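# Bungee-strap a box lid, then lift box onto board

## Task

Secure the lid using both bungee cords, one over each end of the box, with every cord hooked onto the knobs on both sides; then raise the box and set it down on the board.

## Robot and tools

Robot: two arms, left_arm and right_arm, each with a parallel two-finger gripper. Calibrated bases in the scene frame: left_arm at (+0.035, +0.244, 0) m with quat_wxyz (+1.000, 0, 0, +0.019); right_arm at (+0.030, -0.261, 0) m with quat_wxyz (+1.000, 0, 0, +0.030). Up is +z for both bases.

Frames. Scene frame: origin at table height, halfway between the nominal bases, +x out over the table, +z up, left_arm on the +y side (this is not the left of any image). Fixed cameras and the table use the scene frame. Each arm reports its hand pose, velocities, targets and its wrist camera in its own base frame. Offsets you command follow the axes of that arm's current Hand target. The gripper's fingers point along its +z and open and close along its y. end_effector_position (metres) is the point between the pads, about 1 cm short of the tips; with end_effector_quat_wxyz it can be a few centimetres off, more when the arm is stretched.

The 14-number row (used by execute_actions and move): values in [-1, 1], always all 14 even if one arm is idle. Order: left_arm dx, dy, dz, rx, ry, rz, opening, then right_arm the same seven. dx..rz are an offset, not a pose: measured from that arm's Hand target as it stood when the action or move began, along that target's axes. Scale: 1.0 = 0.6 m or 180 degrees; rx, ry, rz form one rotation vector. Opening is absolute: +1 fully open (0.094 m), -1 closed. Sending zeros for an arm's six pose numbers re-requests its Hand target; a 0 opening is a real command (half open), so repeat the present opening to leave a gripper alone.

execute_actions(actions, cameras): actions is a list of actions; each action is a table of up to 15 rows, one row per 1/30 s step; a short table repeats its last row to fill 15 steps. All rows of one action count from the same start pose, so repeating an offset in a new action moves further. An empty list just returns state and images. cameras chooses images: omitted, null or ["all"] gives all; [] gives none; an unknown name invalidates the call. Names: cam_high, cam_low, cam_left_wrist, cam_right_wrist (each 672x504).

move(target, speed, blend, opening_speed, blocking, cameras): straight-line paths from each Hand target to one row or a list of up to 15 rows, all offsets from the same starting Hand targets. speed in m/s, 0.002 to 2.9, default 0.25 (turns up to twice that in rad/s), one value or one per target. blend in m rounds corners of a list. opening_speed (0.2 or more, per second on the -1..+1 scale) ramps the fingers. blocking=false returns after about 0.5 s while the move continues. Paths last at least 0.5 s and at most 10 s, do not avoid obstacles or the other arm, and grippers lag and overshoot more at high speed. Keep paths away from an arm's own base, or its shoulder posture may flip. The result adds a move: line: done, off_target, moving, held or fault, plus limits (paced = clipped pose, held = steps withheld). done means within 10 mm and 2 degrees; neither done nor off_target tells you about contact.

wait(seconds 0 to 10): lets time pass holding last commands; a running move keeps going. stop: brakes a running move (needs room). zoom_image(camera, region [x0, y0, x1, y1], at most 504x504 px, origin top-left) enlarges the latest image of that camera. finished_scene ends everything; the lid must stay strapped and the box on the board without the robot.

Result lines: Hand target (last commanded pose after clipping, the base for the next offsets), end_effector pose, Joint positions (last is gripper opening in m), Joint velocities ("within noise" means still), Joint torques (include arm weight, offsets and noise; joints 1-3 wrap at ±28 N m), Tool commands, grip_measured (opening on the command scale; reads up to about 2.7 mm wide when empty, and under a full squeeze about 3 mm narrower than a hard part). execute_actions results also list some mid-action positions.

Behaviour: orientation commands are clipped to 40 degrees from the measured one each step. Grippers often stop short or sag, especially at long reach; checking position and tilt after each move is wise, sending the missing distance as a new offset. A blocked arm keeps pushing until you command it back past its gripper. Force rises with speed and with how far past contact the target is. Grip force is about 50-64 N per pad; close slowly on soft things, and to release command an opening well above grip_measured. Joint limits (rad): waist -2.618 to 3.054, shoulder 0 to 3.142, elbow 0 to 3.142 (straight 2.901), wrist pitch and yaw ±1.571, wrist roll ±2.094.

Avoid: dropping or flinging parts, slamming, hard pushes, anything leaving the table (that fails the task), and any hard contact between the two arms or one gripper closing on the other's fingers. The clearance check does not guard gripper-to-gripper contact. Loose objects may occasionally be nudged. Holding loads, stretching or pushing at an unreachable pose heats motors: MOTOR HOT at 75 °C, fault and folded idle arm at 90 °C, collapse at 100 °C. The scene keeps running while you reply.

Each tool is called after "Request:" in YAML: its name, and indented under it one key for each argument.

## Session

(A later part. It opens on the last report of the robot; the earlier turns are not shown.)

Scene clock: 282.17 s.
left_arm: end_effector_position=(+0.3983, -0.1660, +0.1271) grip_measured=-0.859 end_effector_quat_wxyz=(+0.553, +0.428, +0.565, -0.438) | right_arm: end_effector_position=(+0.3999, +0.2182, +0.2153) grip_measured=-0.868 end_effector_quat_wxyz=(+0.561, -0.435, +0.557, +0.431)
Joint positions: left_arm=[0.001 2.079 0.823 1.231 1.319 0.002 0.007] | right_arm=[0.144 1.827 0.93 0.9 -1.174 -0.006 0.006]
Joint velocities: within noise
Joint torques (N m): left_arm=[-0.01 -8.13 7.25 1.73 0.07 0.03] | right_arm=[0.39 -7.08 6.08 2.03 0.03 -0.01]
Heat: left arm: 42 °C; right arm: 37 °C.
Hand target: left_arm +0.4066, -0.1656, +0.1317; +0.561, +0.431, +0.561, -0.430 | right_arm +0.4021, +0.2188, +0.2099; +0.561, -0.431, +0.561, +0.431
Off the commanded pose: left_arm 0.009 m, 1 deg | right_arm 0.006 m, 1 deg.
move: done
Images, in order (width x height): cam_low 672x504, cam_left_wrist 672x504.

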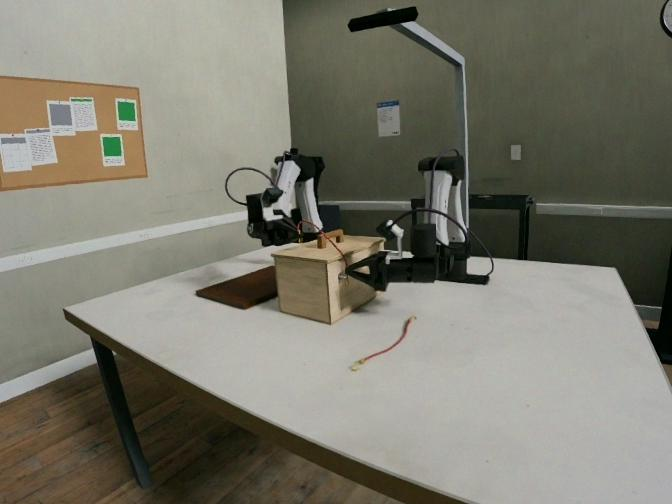

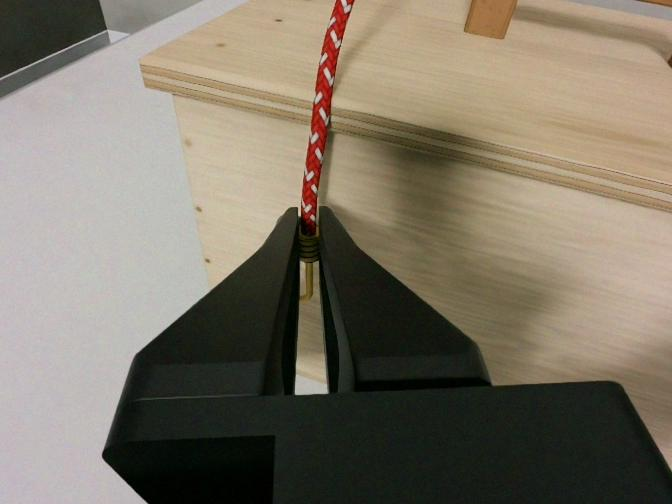

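Request:
move:
  target: [0.0228, 0.0032, -0.0158, 0, 0, 0, -0.95, 0, 0, 0, 0, 0, 0, -0.95]
  speed: 0.05
  cameras: ["cam_left_wrist", "cam_low"]

Request:
zoom_image:
  camera: "cam_left_wrist"
  region: [230, 140, 400, 340]

Request:
zoom_image:
  camera: "cam_low"
  region: [320, 250, 380, 310]

Scene clock: 312.47 s.
left_arm: end_effector_position=(+0.3993, -0.1586, +0.1135) grip_measured=-0.859 end_effector_quat_wxyz=(+0.547, +0.422, +0.572, -0.442) | right_arm: end_effector_position=(+0.3999, +0.2182, +0.2153) grip_measured=-0.868 end_effector_quat_wxyz=(+0.561, -0.435, +0.557, +0.431)
Joint positions: left_arm=[0.021 2.121 0.823 1.251 1.336 0.001 0.007] | right_arm=[0.144 1.827 0.93 0.9 -1.174 -0.006 0.006]
Joint velocities: within noise
Joint torques (N m): left_arm=[0.73 -8.02 6.68 1.95 0.18 0.15] | right_arm=[0.39 -7.09 6.06 2.03 0.03 -0.01]
Heat: left arm: 43 °C; right arm: 37 °C.
Hand target: left_arm +0.4060, -0.1560, +0.1180; +0.561, +0.431, +0.561, -0.430 | right_arm +0.4021, +0.2188, +0.2099; +0.560, -0.431, +0.561, +0.431
Off the commanded pose: left_arm 0.009 m, 3 deg | right_arm 0.006 m, 1 deg.
move: off_target (left_arm)
Images, in order (width x height): cam_low 672x504, cam_left_wrist 672x504.

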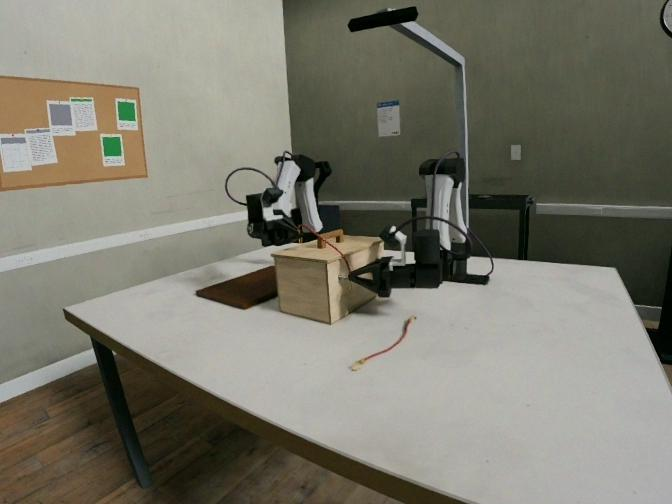

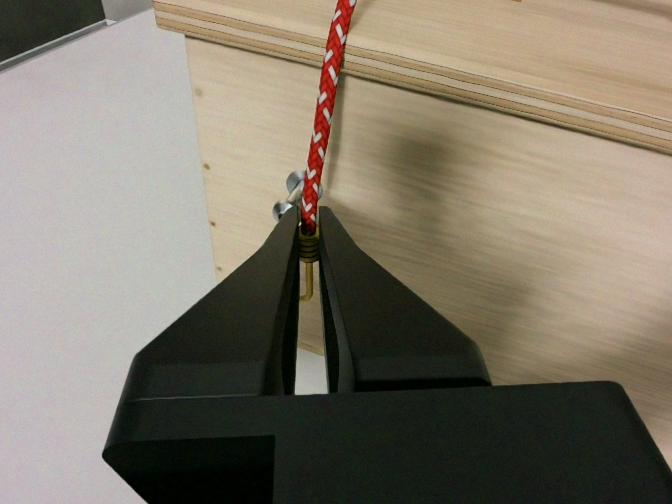

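Scaled by 2.520.

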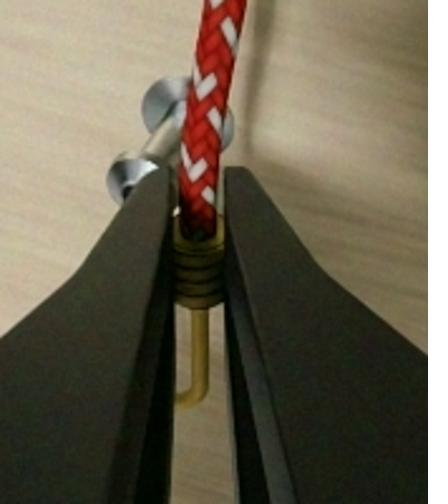

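Scaled by 8.400.

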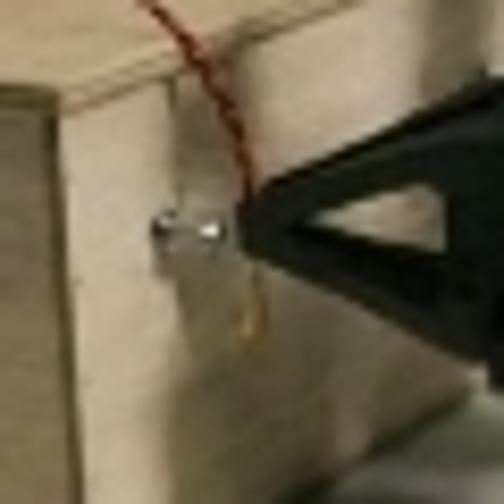

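Request:
move:
  target:
    - [-0.0583, 0.0073, -0.0084, 0, 0, 0, -0.95, 0, 0, 0, 0, 0, 0, -0.95]
    - [-0.0100, 0.0031, 0.0077, 0, 0, 0, -0.95, 0, 0, 0, 0, 0, 0, -0.95]
  speed: 0.08
  cameras: ["cam_left_wrist", "cam_low"]

Request:
zoom_image:
  camera: "cam_left_wrist"
  region: [230, 140, 400, 340]

Request:
zoom_image:
  camera: "cam_low"
  region: [320, 250, 380, 310]

Scene clock: 328.20 s.
left_arm: end_effector_position=(+0.4044, -0.1587, +0.1213) grip_measured=-0.859 end_effector_quat_wxyz=(+0.548, +0.423, +0.570, -0.442) | right_arm: end_effector_position=(+0.3999, +0.2182, +0.2153) grip_measured=-0.868 end_effector_quat_wxyz=(+0.561, -0.435, +0.557, +0.431)
Joint positions: left_arm=[0.021 2.109 0.849 1.225 1.339 -0.006 0.007] | right_arm=[0.144 1.827 0.93 0.9 -1.174 -0.006 0.006]
Joint velocities: within noise
Joint torques (N m): left_arm=[-0.43 -8.29 5.96 1.92 0.02 0.18] | right_arm=[0.42 -7.08 6.06 2.03 0.03 -0.01]
Heat: left arm: 43 °C; right arm: 37 °C.
Hand target: left_arm +0.4090, -0.1600, +0.1240; +0.561, +0.431, +0.561, -0.430 | right_arm +0.4021, +0.2188, +0.2099; +0.560, -0.431, +0.561, +0.431
Off the commanded pose: left_arm 0.005 m, 2 deg | right_arm 0.006 m, 1 deg.
move: done
Images, in order (width x height): cam_low 672x504, cam_left_wrist 672x504.

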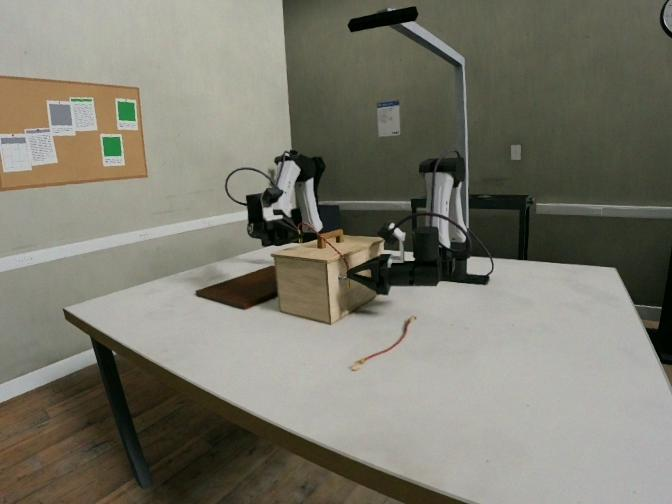

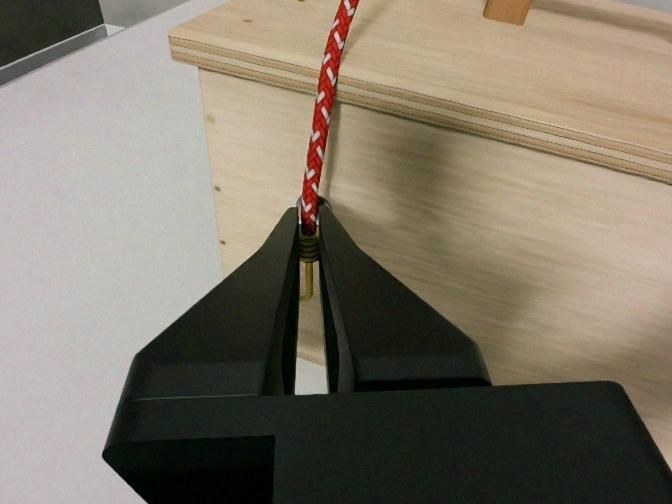

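Scaled by 2.520.

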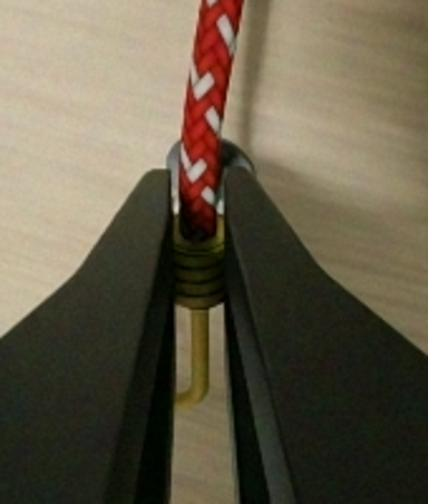

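Scaled by 8.400.

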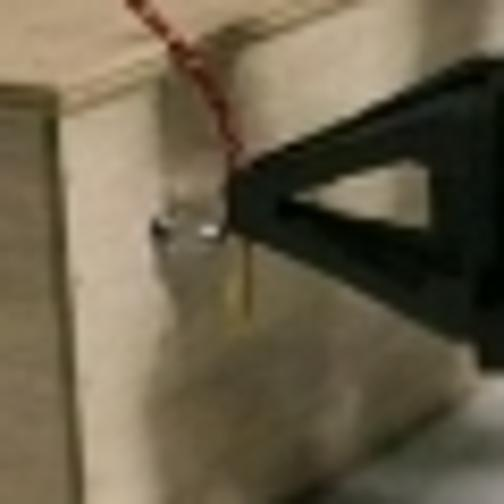

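Request:
move:
  target: [0, -0.008, 0.038, 0, 0, 0, -0.95, 0, 0, 0, 0, 0, 0, -0.95]
  speed: 0.05
  cameras: ["cam_left_wrist", "cam_low"]

Request:
zoom_image:
  camera: "cam_left_wrist"
  region: [230, 140, 400, 340]

Request:
zoom_image:
  camera: "cam_low"
  region: [320, 250, 380, 310]

Scene clock: 334.43 s.
left_arm: end_effector_position=(+0.4090, -0.1750, +0.1217) grip_measured=-0.859 end_effector_quat_wxyz=(+0.556, +0.418, +0.574, -0.432) | right_arm: end_effector_position=(+0.3999, +0.2182, +0.2153) grip_measured=-0.868 end_effector_quat_wxyz=(+0.561, -0.435, +0.557, +0.431)
Joint positions: left_arm=[-0.027 2.109 0.849 1.231 1.262 -0.006 0.007] | right_arm=[0.144 1.827 0.93 0.9 -1.174 -0.006 0.006]
Joint velocities: within noise
Joint torques (N m): left_arm=[-1.57 -7.91 6.52 1.94 0.16 0.14] | right_arm=[0.4 -7.09 6.06 2.03 0.03 -0.01]
Heat: left arm: 43 °C; right arm: 38 °C.
Hand target: left_arm +0.4103, -0.1832, +0.1240; +0.561, +0.431, +0.561, -0.430 | right_arm +0.4021, +0.2188, +0.2099; +0.560, -0.431, +0.561, +0.431
Off the commanded pose: left_arm 0.009 m, 2 deg | right_arm 0.006 m, 1 deg.
move: done
Images, in order (width x height): cam_low 672x504, cam_left_wrist 672x504.

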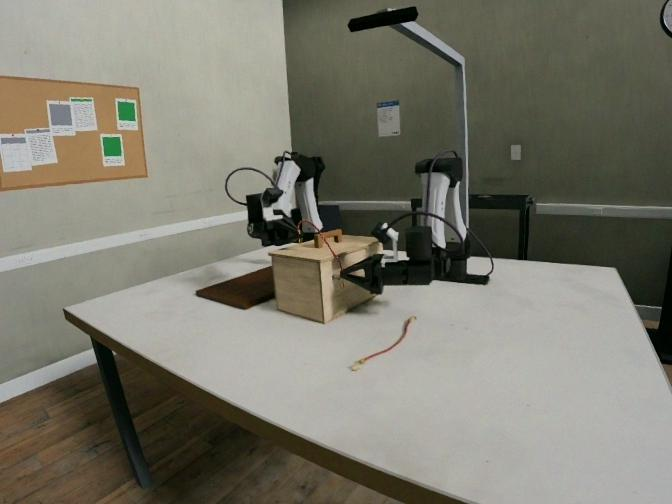

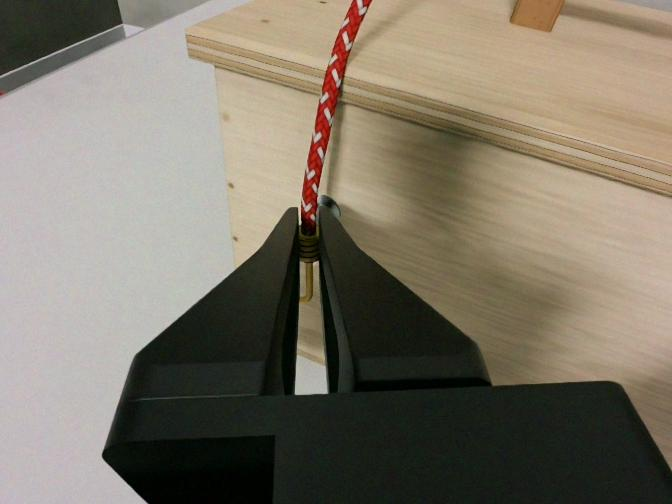

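Scaled by 2.520.

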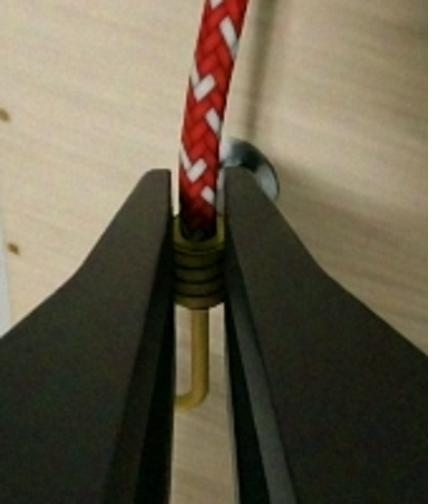

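Scaled by 8.400.

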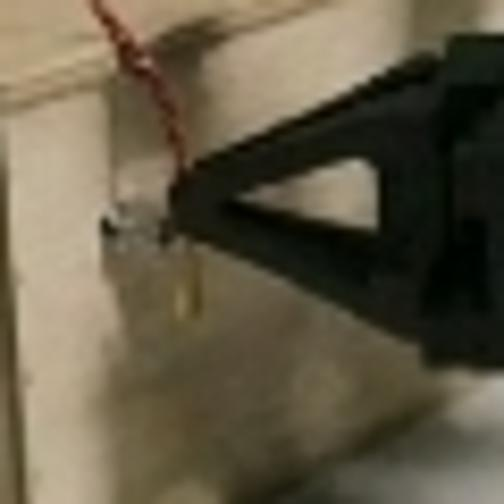

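Request:
move:
  target: [-0.0083, 0.0071, -0.0381, 0, 0, 0, -0.95, 0, 0, 0, 0, 0, 0, -0.95]
  speed: 0.06
  cameras: ["cam_left_wrist", "cam_low", "cam_high", "cam_right_wrist"]

Request:
zoom_image:
  camera: "cam_left_wrist"
  region: [230, 140, 400, 340]

Request:
zoom_image:
  camera: "cam_low"
  region: [320, 250, 380, 310]

Scene clock: 339.67 s.
left_arm: end_effector_position=(+0.4071, -0.1610, +0.1220) grip_measured=-0.859 end_effector_quat_wxyz=(+0.553, +0.420, +0.572, -0.436) | right_arm: end_effector_position=(+0.3999, +0.2182, +0.2153) grip_measured=-0.868 end_effector_quat_wxyz=(+0.561, -0.435, +0.557, +0.431)
Joint positions: left_arm=[0.013 2.109 0.849 1.231 1.315 -0.006 0.007] | right_arm=[0.144 1.827 0.93 0.9 -1.174 -0.006 0.006]
Joint velocities: within noise
Joint torques (N m): left_arm=[0.24 -9.61 5.83 1.77 0.27 0.12] | right_arm=[0.4 -7.08 6.06 2.03 0.03 -0.01]
Heat: left arm: 43 °C; right arm: 38 °C.
Hand target: left_arm +0.4085, -0.1601, +0.1290; +0.561, +0.431, +0.561, -0.430 | right_arm +0.4021, +0.2188, +0.2099; +0.560, -0.431, +0.561, +0.431
Off the commanded pose: left_arm 0.007 m, 2 deg | right_arm 0.006 m, 1 deg.
move: done

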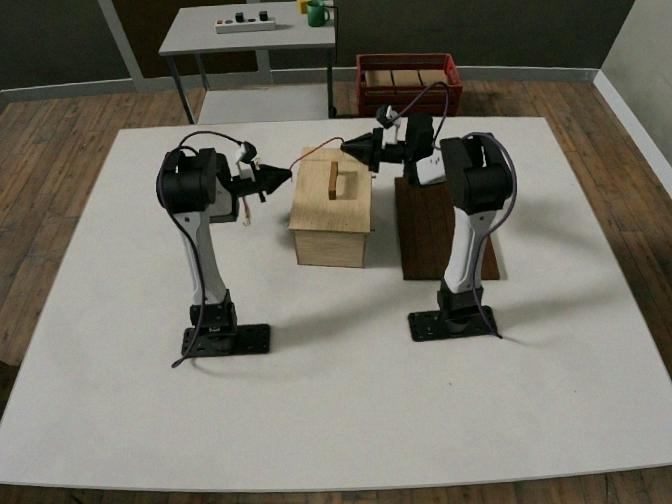

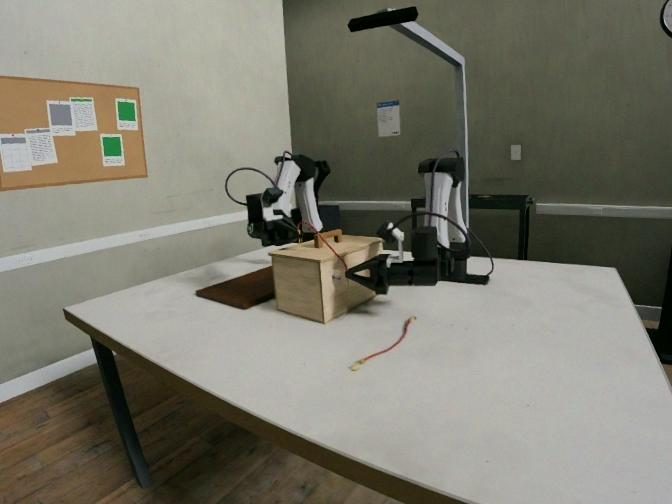

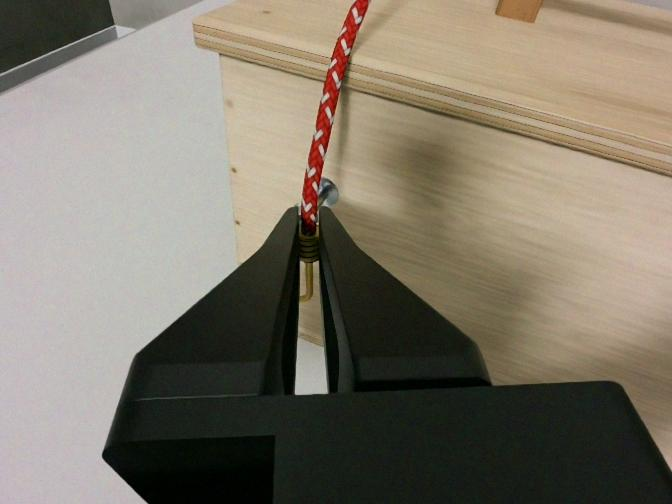

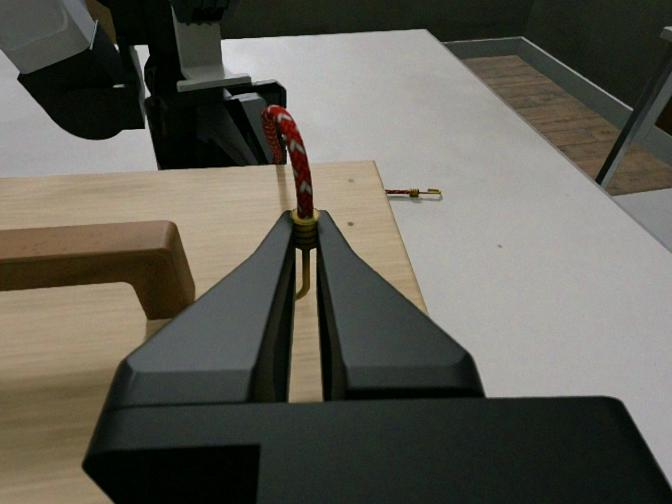

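Scaled by 2.520.

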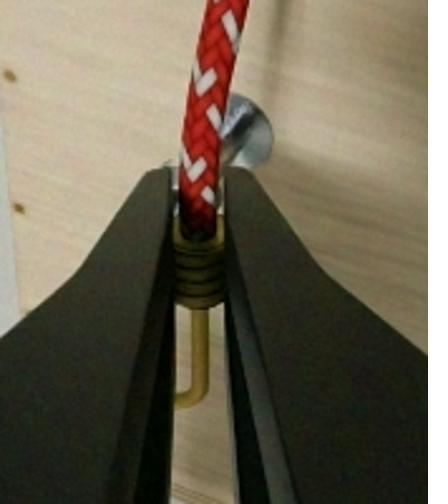

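Scaled by 8.400.

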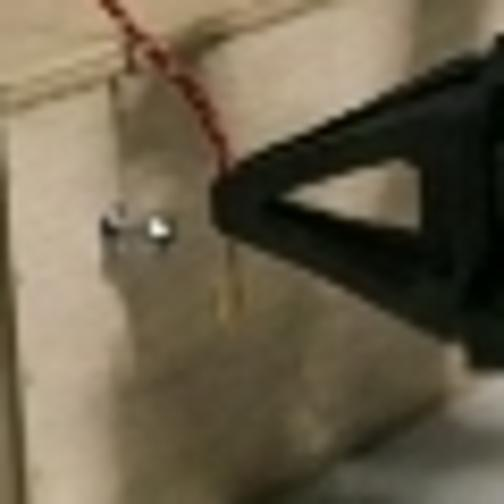

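Request:
move:
  target:
    - [-0.035, 0.0021, 0.0005, 0.0278, 0, 0, -0.95, 0, 0, 0, 0, 0, 0, -0.95]
    - [-0.0012, 0.0021, 0.0005, 0.0278, 0, 0, -0.95, 0, 0, 0, 0, 0, 0, -0.95]
  speed: 0.08
  cameras: ["cam_left_wrist", "cam_low"]

Request:
zoom_image:
  camera: "cam_left_wrist"
  region: [230, 140, 400, 340]

Request:
zoom_image:
  camera: "cam_low"
  region: [320, 250, 380, 310]

Scene clock: 355.53 s.
left_arm: end_effector_position=(+0.4058, -0.1627, +0.1260) grip_measured=-0.859 end_effector_quat_wxyz=(+0.530, +0.442, +0.555, -0.465) | right_arm: end_effector_position=(+0.3999, +0.2182, +0.2153) grip_measured=-0.868 end_effector_quat_wxyz=(+0.561, -0.435, +0.557, +0.431)
Joint positions: left_arm=[0.017 2.124 0.914 1.167 1.409 -0.007 0.007] | right_arm=[0.144 1.827 0.93 0.9 -1.174 -0.006 0.006]
Joint velocities: within noise
Joint torques (N m): left_arm=[0.53 -8.55 6.74 1.84 0.31 0.24] | right_arm=[0.42 -7.08 6.08 2.03 0.03 0]
Heat: left arm: 46 °C; right arm: 38 °C.
Hand target: left_arm +0.4097, -0.1601, +0.1298; +0.542, +0.455, +0.541, -0.454 | right_arm +0.4021, +0.2188, +0.2099; +0.560, -0.431, +0.561, +0.431
Off the commanded pose: left_arm 0.006 m, 3 deg | right_arm 0.006 m, 1 deg.
move: off_target (left_arm)
Images, in order (width x height): cam_low 672x504, cam_left_wrist 672x504.

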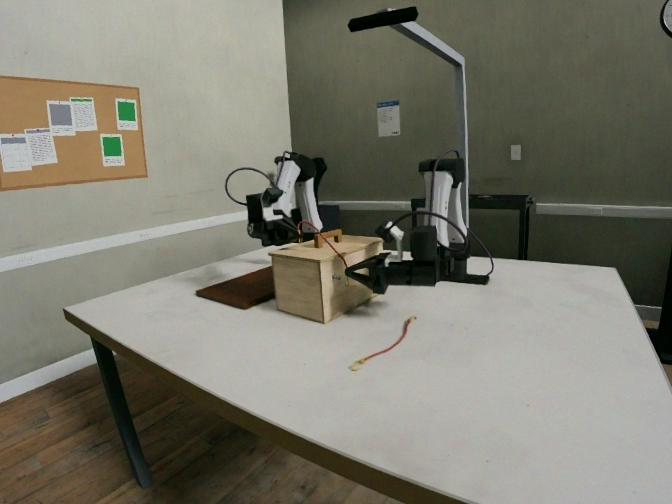

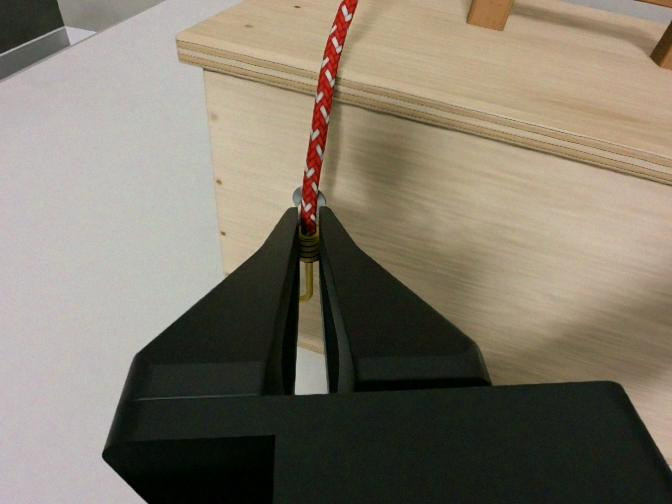

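Scaled by 2.520.

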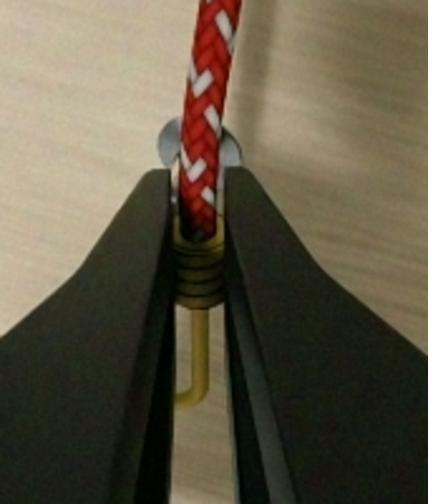

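Scaled by 8.400.

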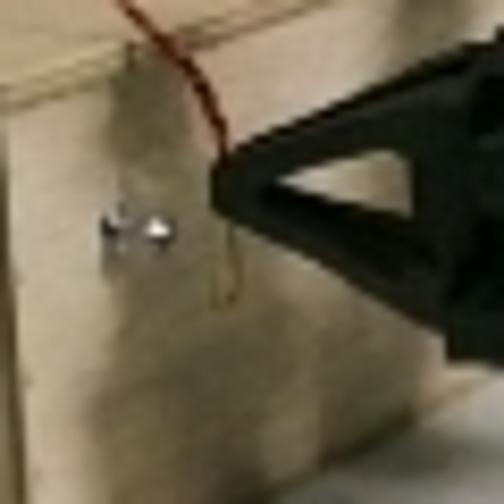

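Request:
move:
  target: [-0.0015, -0.003, 0.0283, 0, 0, 0, -0.95, 0, 0, 0, 0, 0, 0, -0.95]
  speed: 0.05
  cameras: ["cam_left_wrist", "cam_low"]

Request:
zoom_image:
  camera: "cam_left_wrist"
  region: [230, 140, 400, 340]

Request:
zoom_image:
  camera: "cam_low"
  region: [320, 250, 380, 310]

Scene clock: 360.00 s.
left_arm: end_effector_position=(+0.4034, -0.1757, +0.1259) grip_measured=-0.859 end_effector_quat_wxyz=(+0.527, +0.446, +0.552, -0.468) | right_arm: end_effector_position=(+0.3999, +0.2182, +0.2153) grip_measured=-0.868 end_effector_quat_wxyz=(+0.561, -0.435, +0.557, +0.431)
Joint positions: left_arm=[-0.016 2.124 0.914 1.167 1.39 -0.005 0.007] | right_arm=[0.144 1.827 0.93 0.9 -1.174 -0.006 0.006]
Joint velocities: within noise
Joint torques (N m): left_arm=[-0.35 -8.54 7.16 1.84 0.05 0.17] | right_arm=[0.4 -7.08 6.05 2.04 0.03 -0.01]
Heat: left arm: 46 °C; right arm: 38 °C.
Hand target: left_arm +0.4109, -0.1771, +0.1306; +0.542, +0.455, +0.541, -0.454 | right_arm +0.4021, +0.2188, +0.2099; +0.560, -0.431, +0.561, +0.431
Off the commanded pose: left_arm 0.009 m, 3 deg | right_arm 0.006 m, 1 deg.
move: off_target (left_arm)
Images, in order (width x height): cam_low 672x504, cam_left_wrist 672x504.

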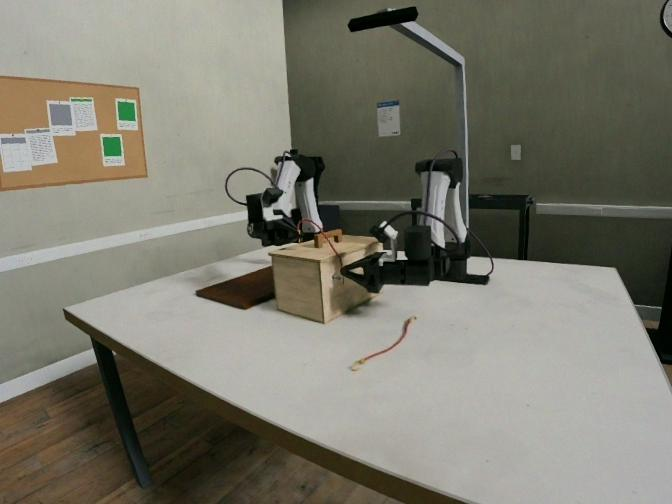

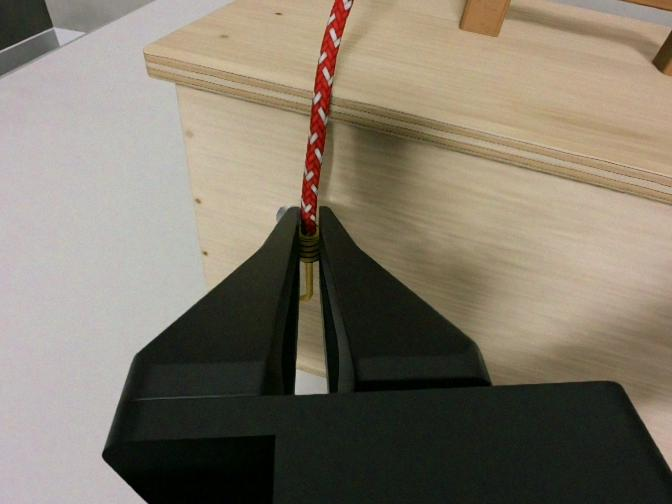

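Scaled by 2.520.

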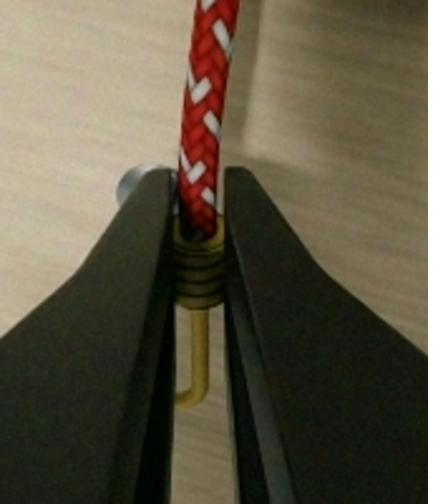

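Scaled by 8.400.

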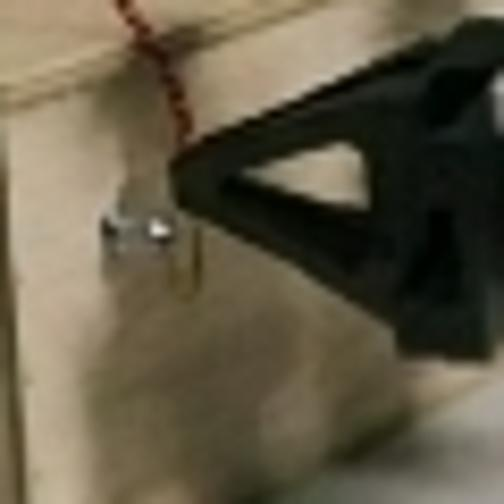

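Request:
move:
  target:
    - [-0.0323, 0.0119, -0.0184, 0, 0, 0, -0.95, 0, 0, 0, 0, 0, 0, -0.95]
    - [-0.0007, 0.0119, -0.0184, 0, 0, 0, -0.95, 0, 0, 0, 0, 0, 0, -0.95]
    - [-0.0007, 0.0053, 0.0190, 0, 0, 0, -0.95, 0, 0, 0, 0, 0, 0, -0.95]
  speed: [0.08, 0.08, 0.05]
  cameras: ["cam_left_wrist", "cam_low"]

Request:
zoom_image:
  camera: "cam_left_wrist"
  region: [230, 140, 400, 340]

Request:
zoom_image:
  camera: "cam_low"
  region: [320, 250, 380, 310]

Scene clock: 367.57 s.
left_arm: end_effector_position=(+0.4091, -0.1863, +0.1276) grip_measured=-0.859 end_effector_quat_wxyz=(+0.528, +0.448, +0.551, -0.467) | right_arm: end_effector_position=(+0.3999, +0.2182, +0.2153) grip_measured=-0.868 end_effector_quat_wxyz=(+0.561, -0.435, +0.557, +0.431)
Joint positions: left_arm=[-0.044 2.133 0.942 1.154 1.363 -0.006 0.007] | right_arm=[0.144 1.827 0.93 0.9 -1.174 -0.006 0.006]
Joint velocities: within noise
Joint torques (N m): left_arm=[-0.34 -8.51 7.05 1.87 0.02 0.17] | right_arm=[0.42 -7.08 6.06 2.03 0.03 -0.01]
Heat: left arm: 45 °C; right arm: 38 °C.
Hand target: left_arm +0.4161, -0.1878, +0.1311; +0.542, +0.455, +0.541, -0.454 | right_arm +0.4021, +0.2188, +0.2099; +0.560, -0.431, +0.561, +0.431
Off the commanded pose: left_arm 0.008 m, 3 deg | right_arm 0.006 m, 1 deg.
move: off_target (left_arm)
Images, in order (width x height): cam_low 672x504, cam_left_wrist 672x504.

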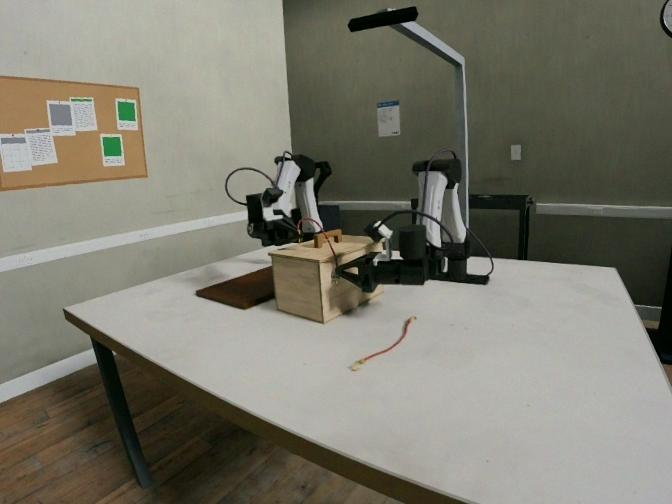

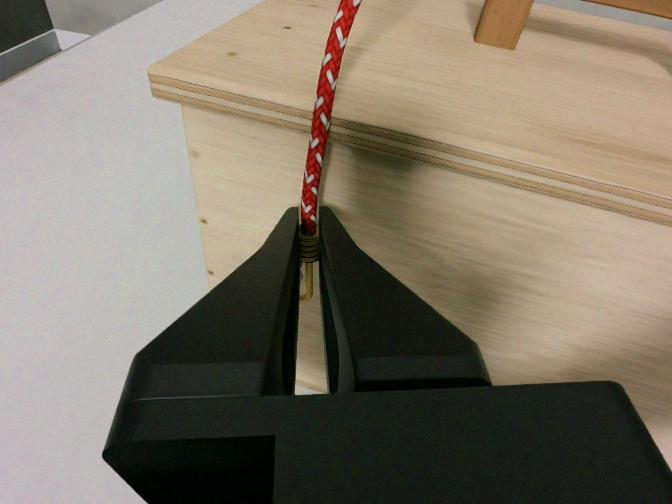

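Scaled by 2.520.

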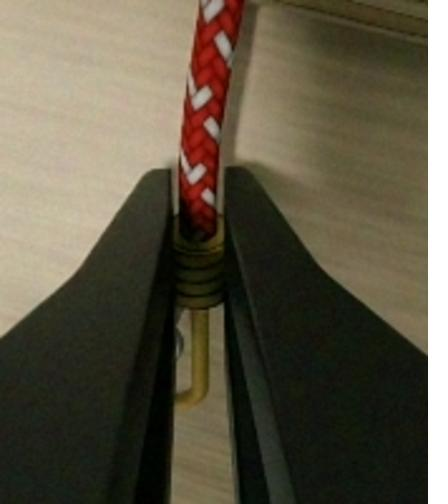

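Scaled by 8.400.

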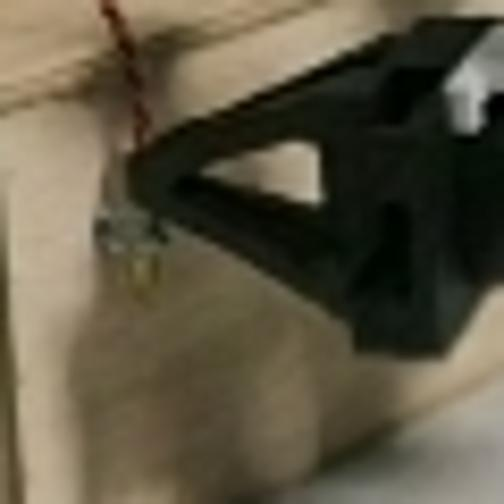

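Request:
move:
  target:
    - [0.0, 0.0012, 0.0066, 0, 0, 0, -0.95, 0, 0, 0, 0, 0, 0, -0.95]
    - [-0.0133, 0.0012, 0.0066, 0, 0, 0, -0.95, 0, 0, 0, 0, 0, 0, -0.95]
  speed: [0.04, 0.04]
  cameras: ["cam_left_wrist", "cam_low"]

Request:
zoom_image:
  camera: "cam_left_wrist"
  region: [230, 140, 400, 340]

Request:
zoom_image:
  camera: "cam_low"
  region: [320, 250, 380, 310]

Scene clock: 373.63 s.
left_arm: end_effector_position=(+0.4102, -0.1886, +0.1283) grip_measured=-0.859 end_effector_quat_wxyz=(+0.529, +0.448, +0.550, -0.465) | right_arm: end_effector_position=(+0.3999, +0.2182, +0.2153) grip_measured=-0.868 end_effector_quat_wxyz=(+0.561, -0.435, +0.557, +0.431)
Joint positions: left_arm=[-0.05 2.134 0.947 1.155 1.355 -0.006 0.007] | right_arm=[0.144 1.827 0.93 0.9 -1.174 -0.006 0.006]
Joint velocities: within noise
Joint torques (N m): left_arm=[-0.58 -10.24 7.43 1.62 0.02 0.1] | right_arm=[0.4 -7.09 6.06 2.03 0.03 0]
Heat: left arm: 45 °C; right arm: 38 °C.
Hand target: left_arm +0.4174, -0.1915, +0.1390; +0.542, +0.455, +0.541, -0.454 | right_arm +0.4021, +0.2188, +0.2099; +0.560, -0.431, +0.560, +0.431
Off the commanded pose: left_arm 0.013 m, 2 deg | right_arm 0.006 m, 1 deg.
move: off_target (left_arm)
Images, in order (width x height): cam_low 672x504, cam_left_wrist 672x504.

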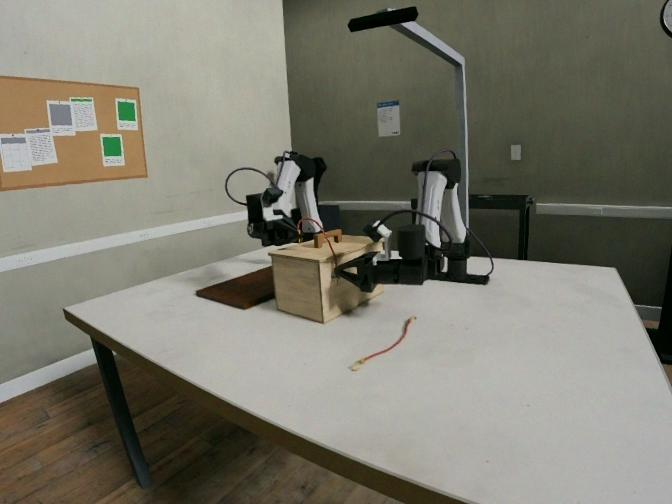

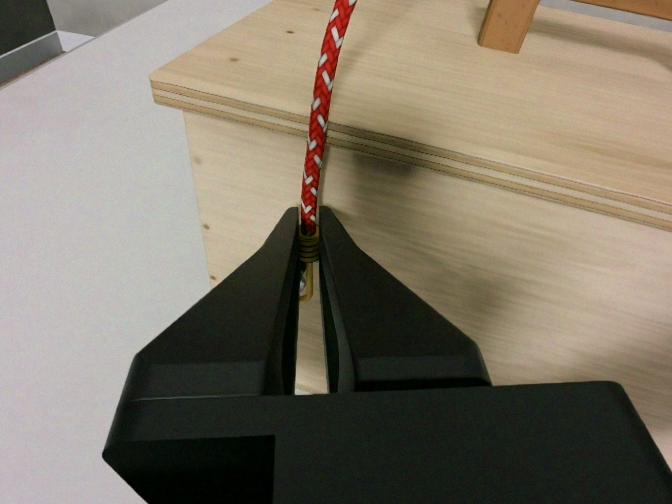

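Scaled by 2.520.

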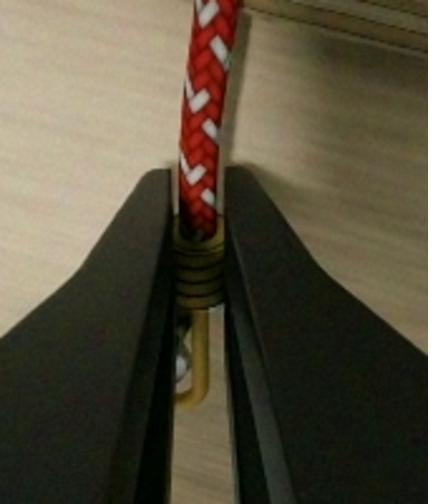

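Scaled by 8.400.

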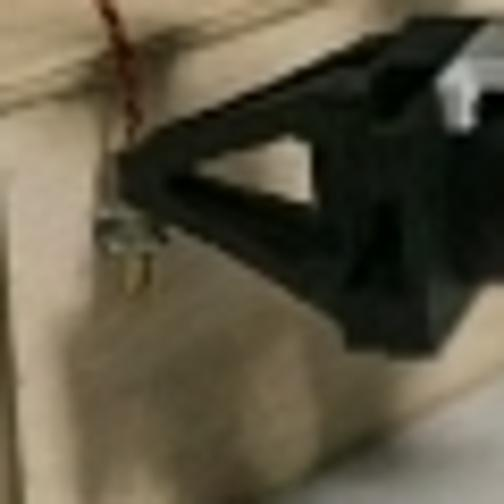

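Request:
move:
  target: [-0.015, 0.0, 0.0, 0, 0, 0, -0.95, 0, 0, 0, 0, 0, 0, -0.95]
  speed: 0.04
  cameras: ["cam_left_wrist", "cam_low"]

Request:
zoom_image:
  camera: "cam_left_wrist"
  region: [230, 140, 400, 340]

Request:
zoom_image:
  camera: "cam_low"
  region: [320, 250, 380, 310]

Scene clock: 376.13 s.
left_arm: end_effector_position=(+0.4107, -0.1886, +0.1283) grip_measured=-0.859 end_effector_quat_wxyz=(+0.525, +0.445, +0.554, -0.468) | right_arm: end_effector_position=(+0.3999, +0.2182, +0.2153) grip_measured=-0.868 end_effector_quat_wxyz=(+0.561, -0.435, +0.557, +0.431)
Joint positions: left_arm=[-0.05 2.131 0.95 1.137 1.355 -0.008 0.007] | right_arm=[0.144 1.827 0.93 0.9 -1.174 -0.006 0.006]
Joint velocities: within noise
Joint torques (N m): left_arm=[-0.59 -12.27 7.38 1.55 0.01 0.06] | right_arm=[0.4 -7.09 6.08 2.03 0.03 0]
Heat: left arm: 45 °C; right arm: 38 °C.
Hand target: left_arm +0.4173, -0.1915, +0.1481; +0.542, +0.455, +0.541, -0.454 | right_arm +0.4021, +0.2188, +0.2099; +0.560, -0.431, +0.560, +0.431
Off the commanded pose: left_arm 0.021 m, 3 deg | right_arm 0.006 m, 1 deg.
move: off_target (left_arm)
Images, in order (width x height): cam_low 672x504, cam_left_wrist 672x504.

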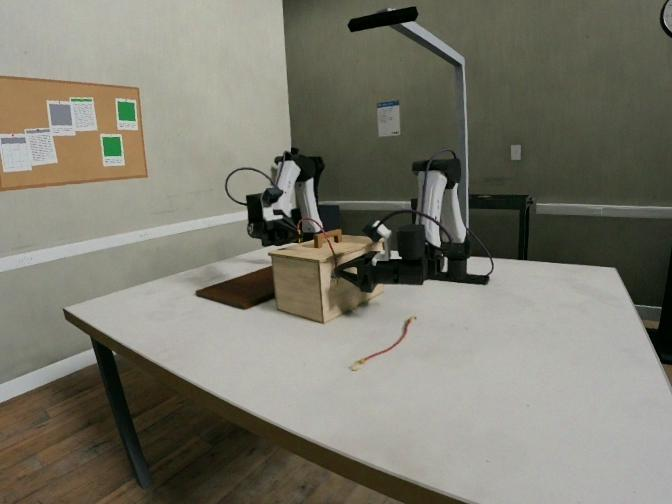

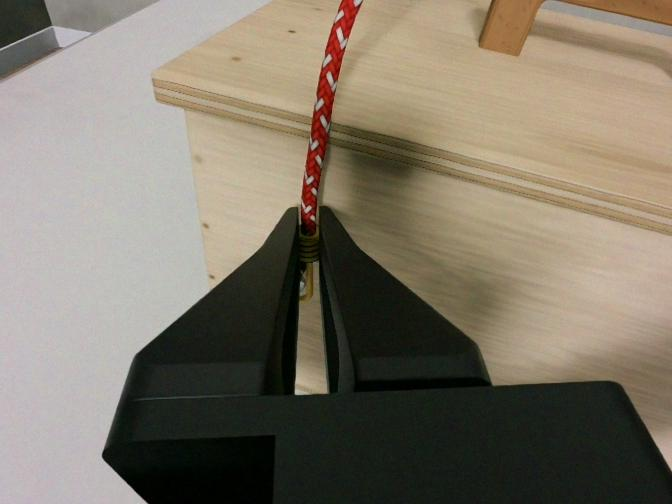

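Scaled by 2.520.

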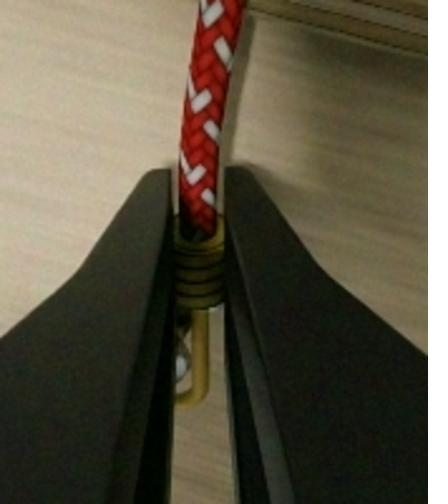

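Scaled by 8.400.

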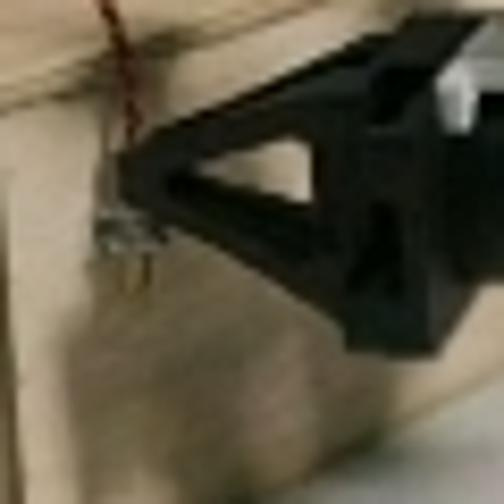

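Request:
zoom_image:
  camera: "cam_left_wrist"
  region: [285, 250, 335, 310]

Request:
zoom_image:
  camera: "cam_low"
  region: [325, 262, 349, 292]

Scaled by 8.400.

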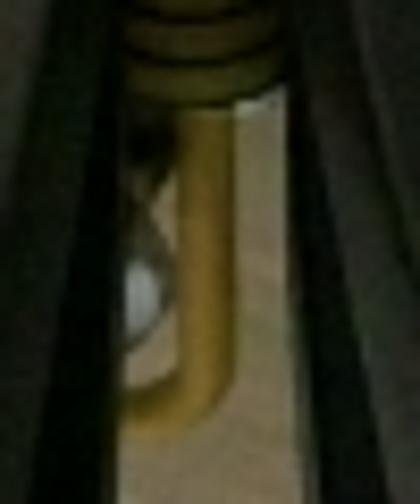

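Scaled by 16.800.

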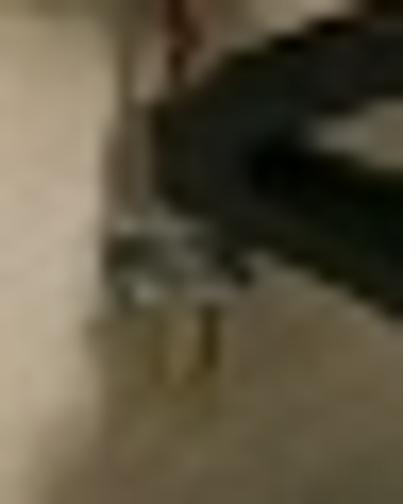

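Request:
move:
  target: [-0.0117, 0.0, 0.0, 0, 0, 0, -0.95, 0, 0, 0, 0, 0, 0, -0.95]
  speed: 0.04
  cameras: ["cam_left_wrist", "cam_low"]

Request:
zoom_image:
  camera: "cam_left_wrist"
  region: [275, 240, 345, 310]

Request:
zoom_image:
  camera: "cam_low"
  region: [325, 262, 349, 292]

Scene clock: 382.00 s.
left_arm: end_effector_position=(+0.4106, -0.1885, +0.1323) grip_measured=-0.859 end_effector_quat_wxyz=(+0.521, +0.441, +0.559, -0.471) | right_arm: end_effector_position=(+0.3999, +0.2182, +0.2153) grip_measured=-0.868 end_effector_quat_wxyz=(+0.561, -0.435, +0.557, +0.431)
Joint positions: left_arm=[-0.05 2.112 0.95 1.103 1.353 -0.01 0.007] | right_arm=[0.144 1.827 0.93 0.9 -1.174 -0.006 0.006]
Joint velocities: within noise
Joint torques (N m): left_arm=[-0.59 -12.44 7.8 1.63 0.03 0.09] | right_arm=[0.42 -7.09 6.06 2.04 0.03 -0.01]
Heat: left arm: 48 °C; right arm: 38 °C.
Hand target: left_arm +0.4174, -0.1915, +0.1550; +0.542, +0.455, +0.541, -0.454 | right_arm +0.4021, +0.2188, +0.2099; +0.560, -0.431, +0.560, +0.431
Off the commanded pose: left_arm 0.024 m, 4 deg | right_arm 0.006 m, 1 deg.
move: off_target (left_arm)
Images, in order (width x height): cam_low 672x504, cam_left_wrist 672x504.

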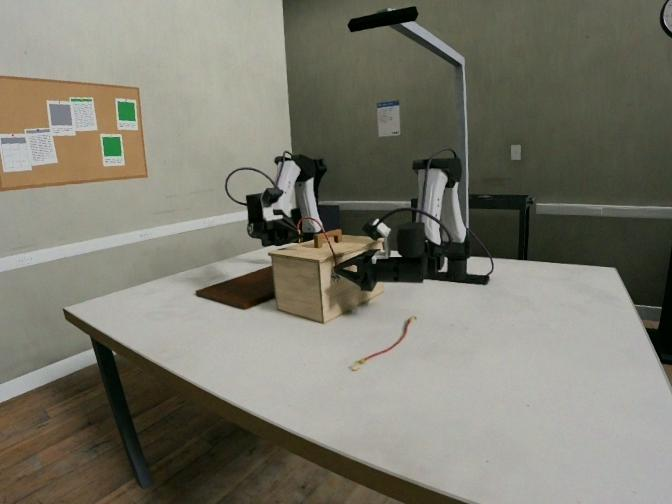

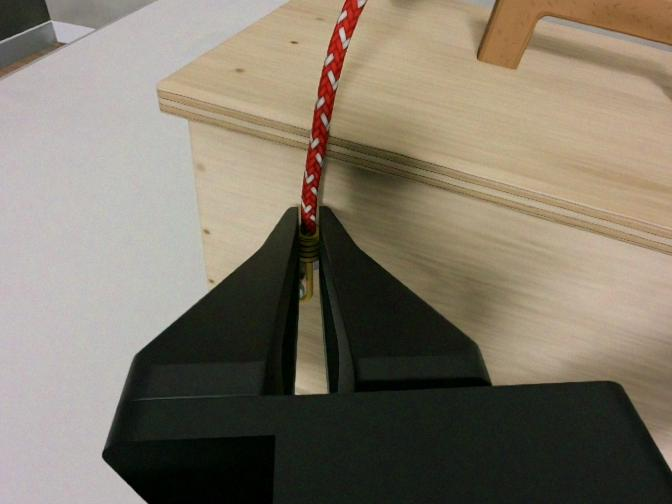

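Scaled by 7.200.

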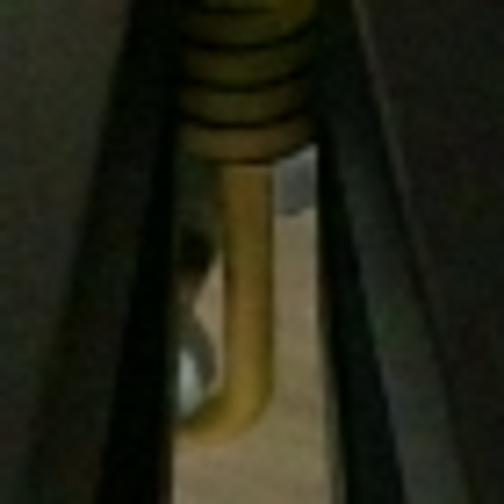

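Scaled by 16.800.

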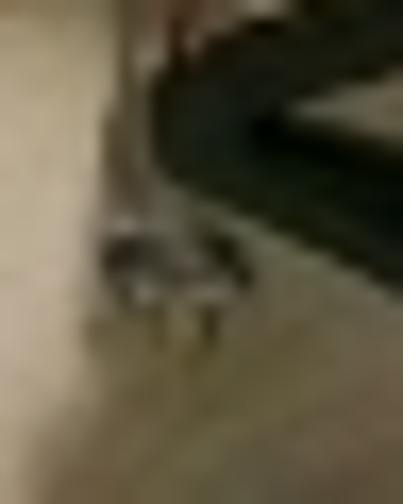

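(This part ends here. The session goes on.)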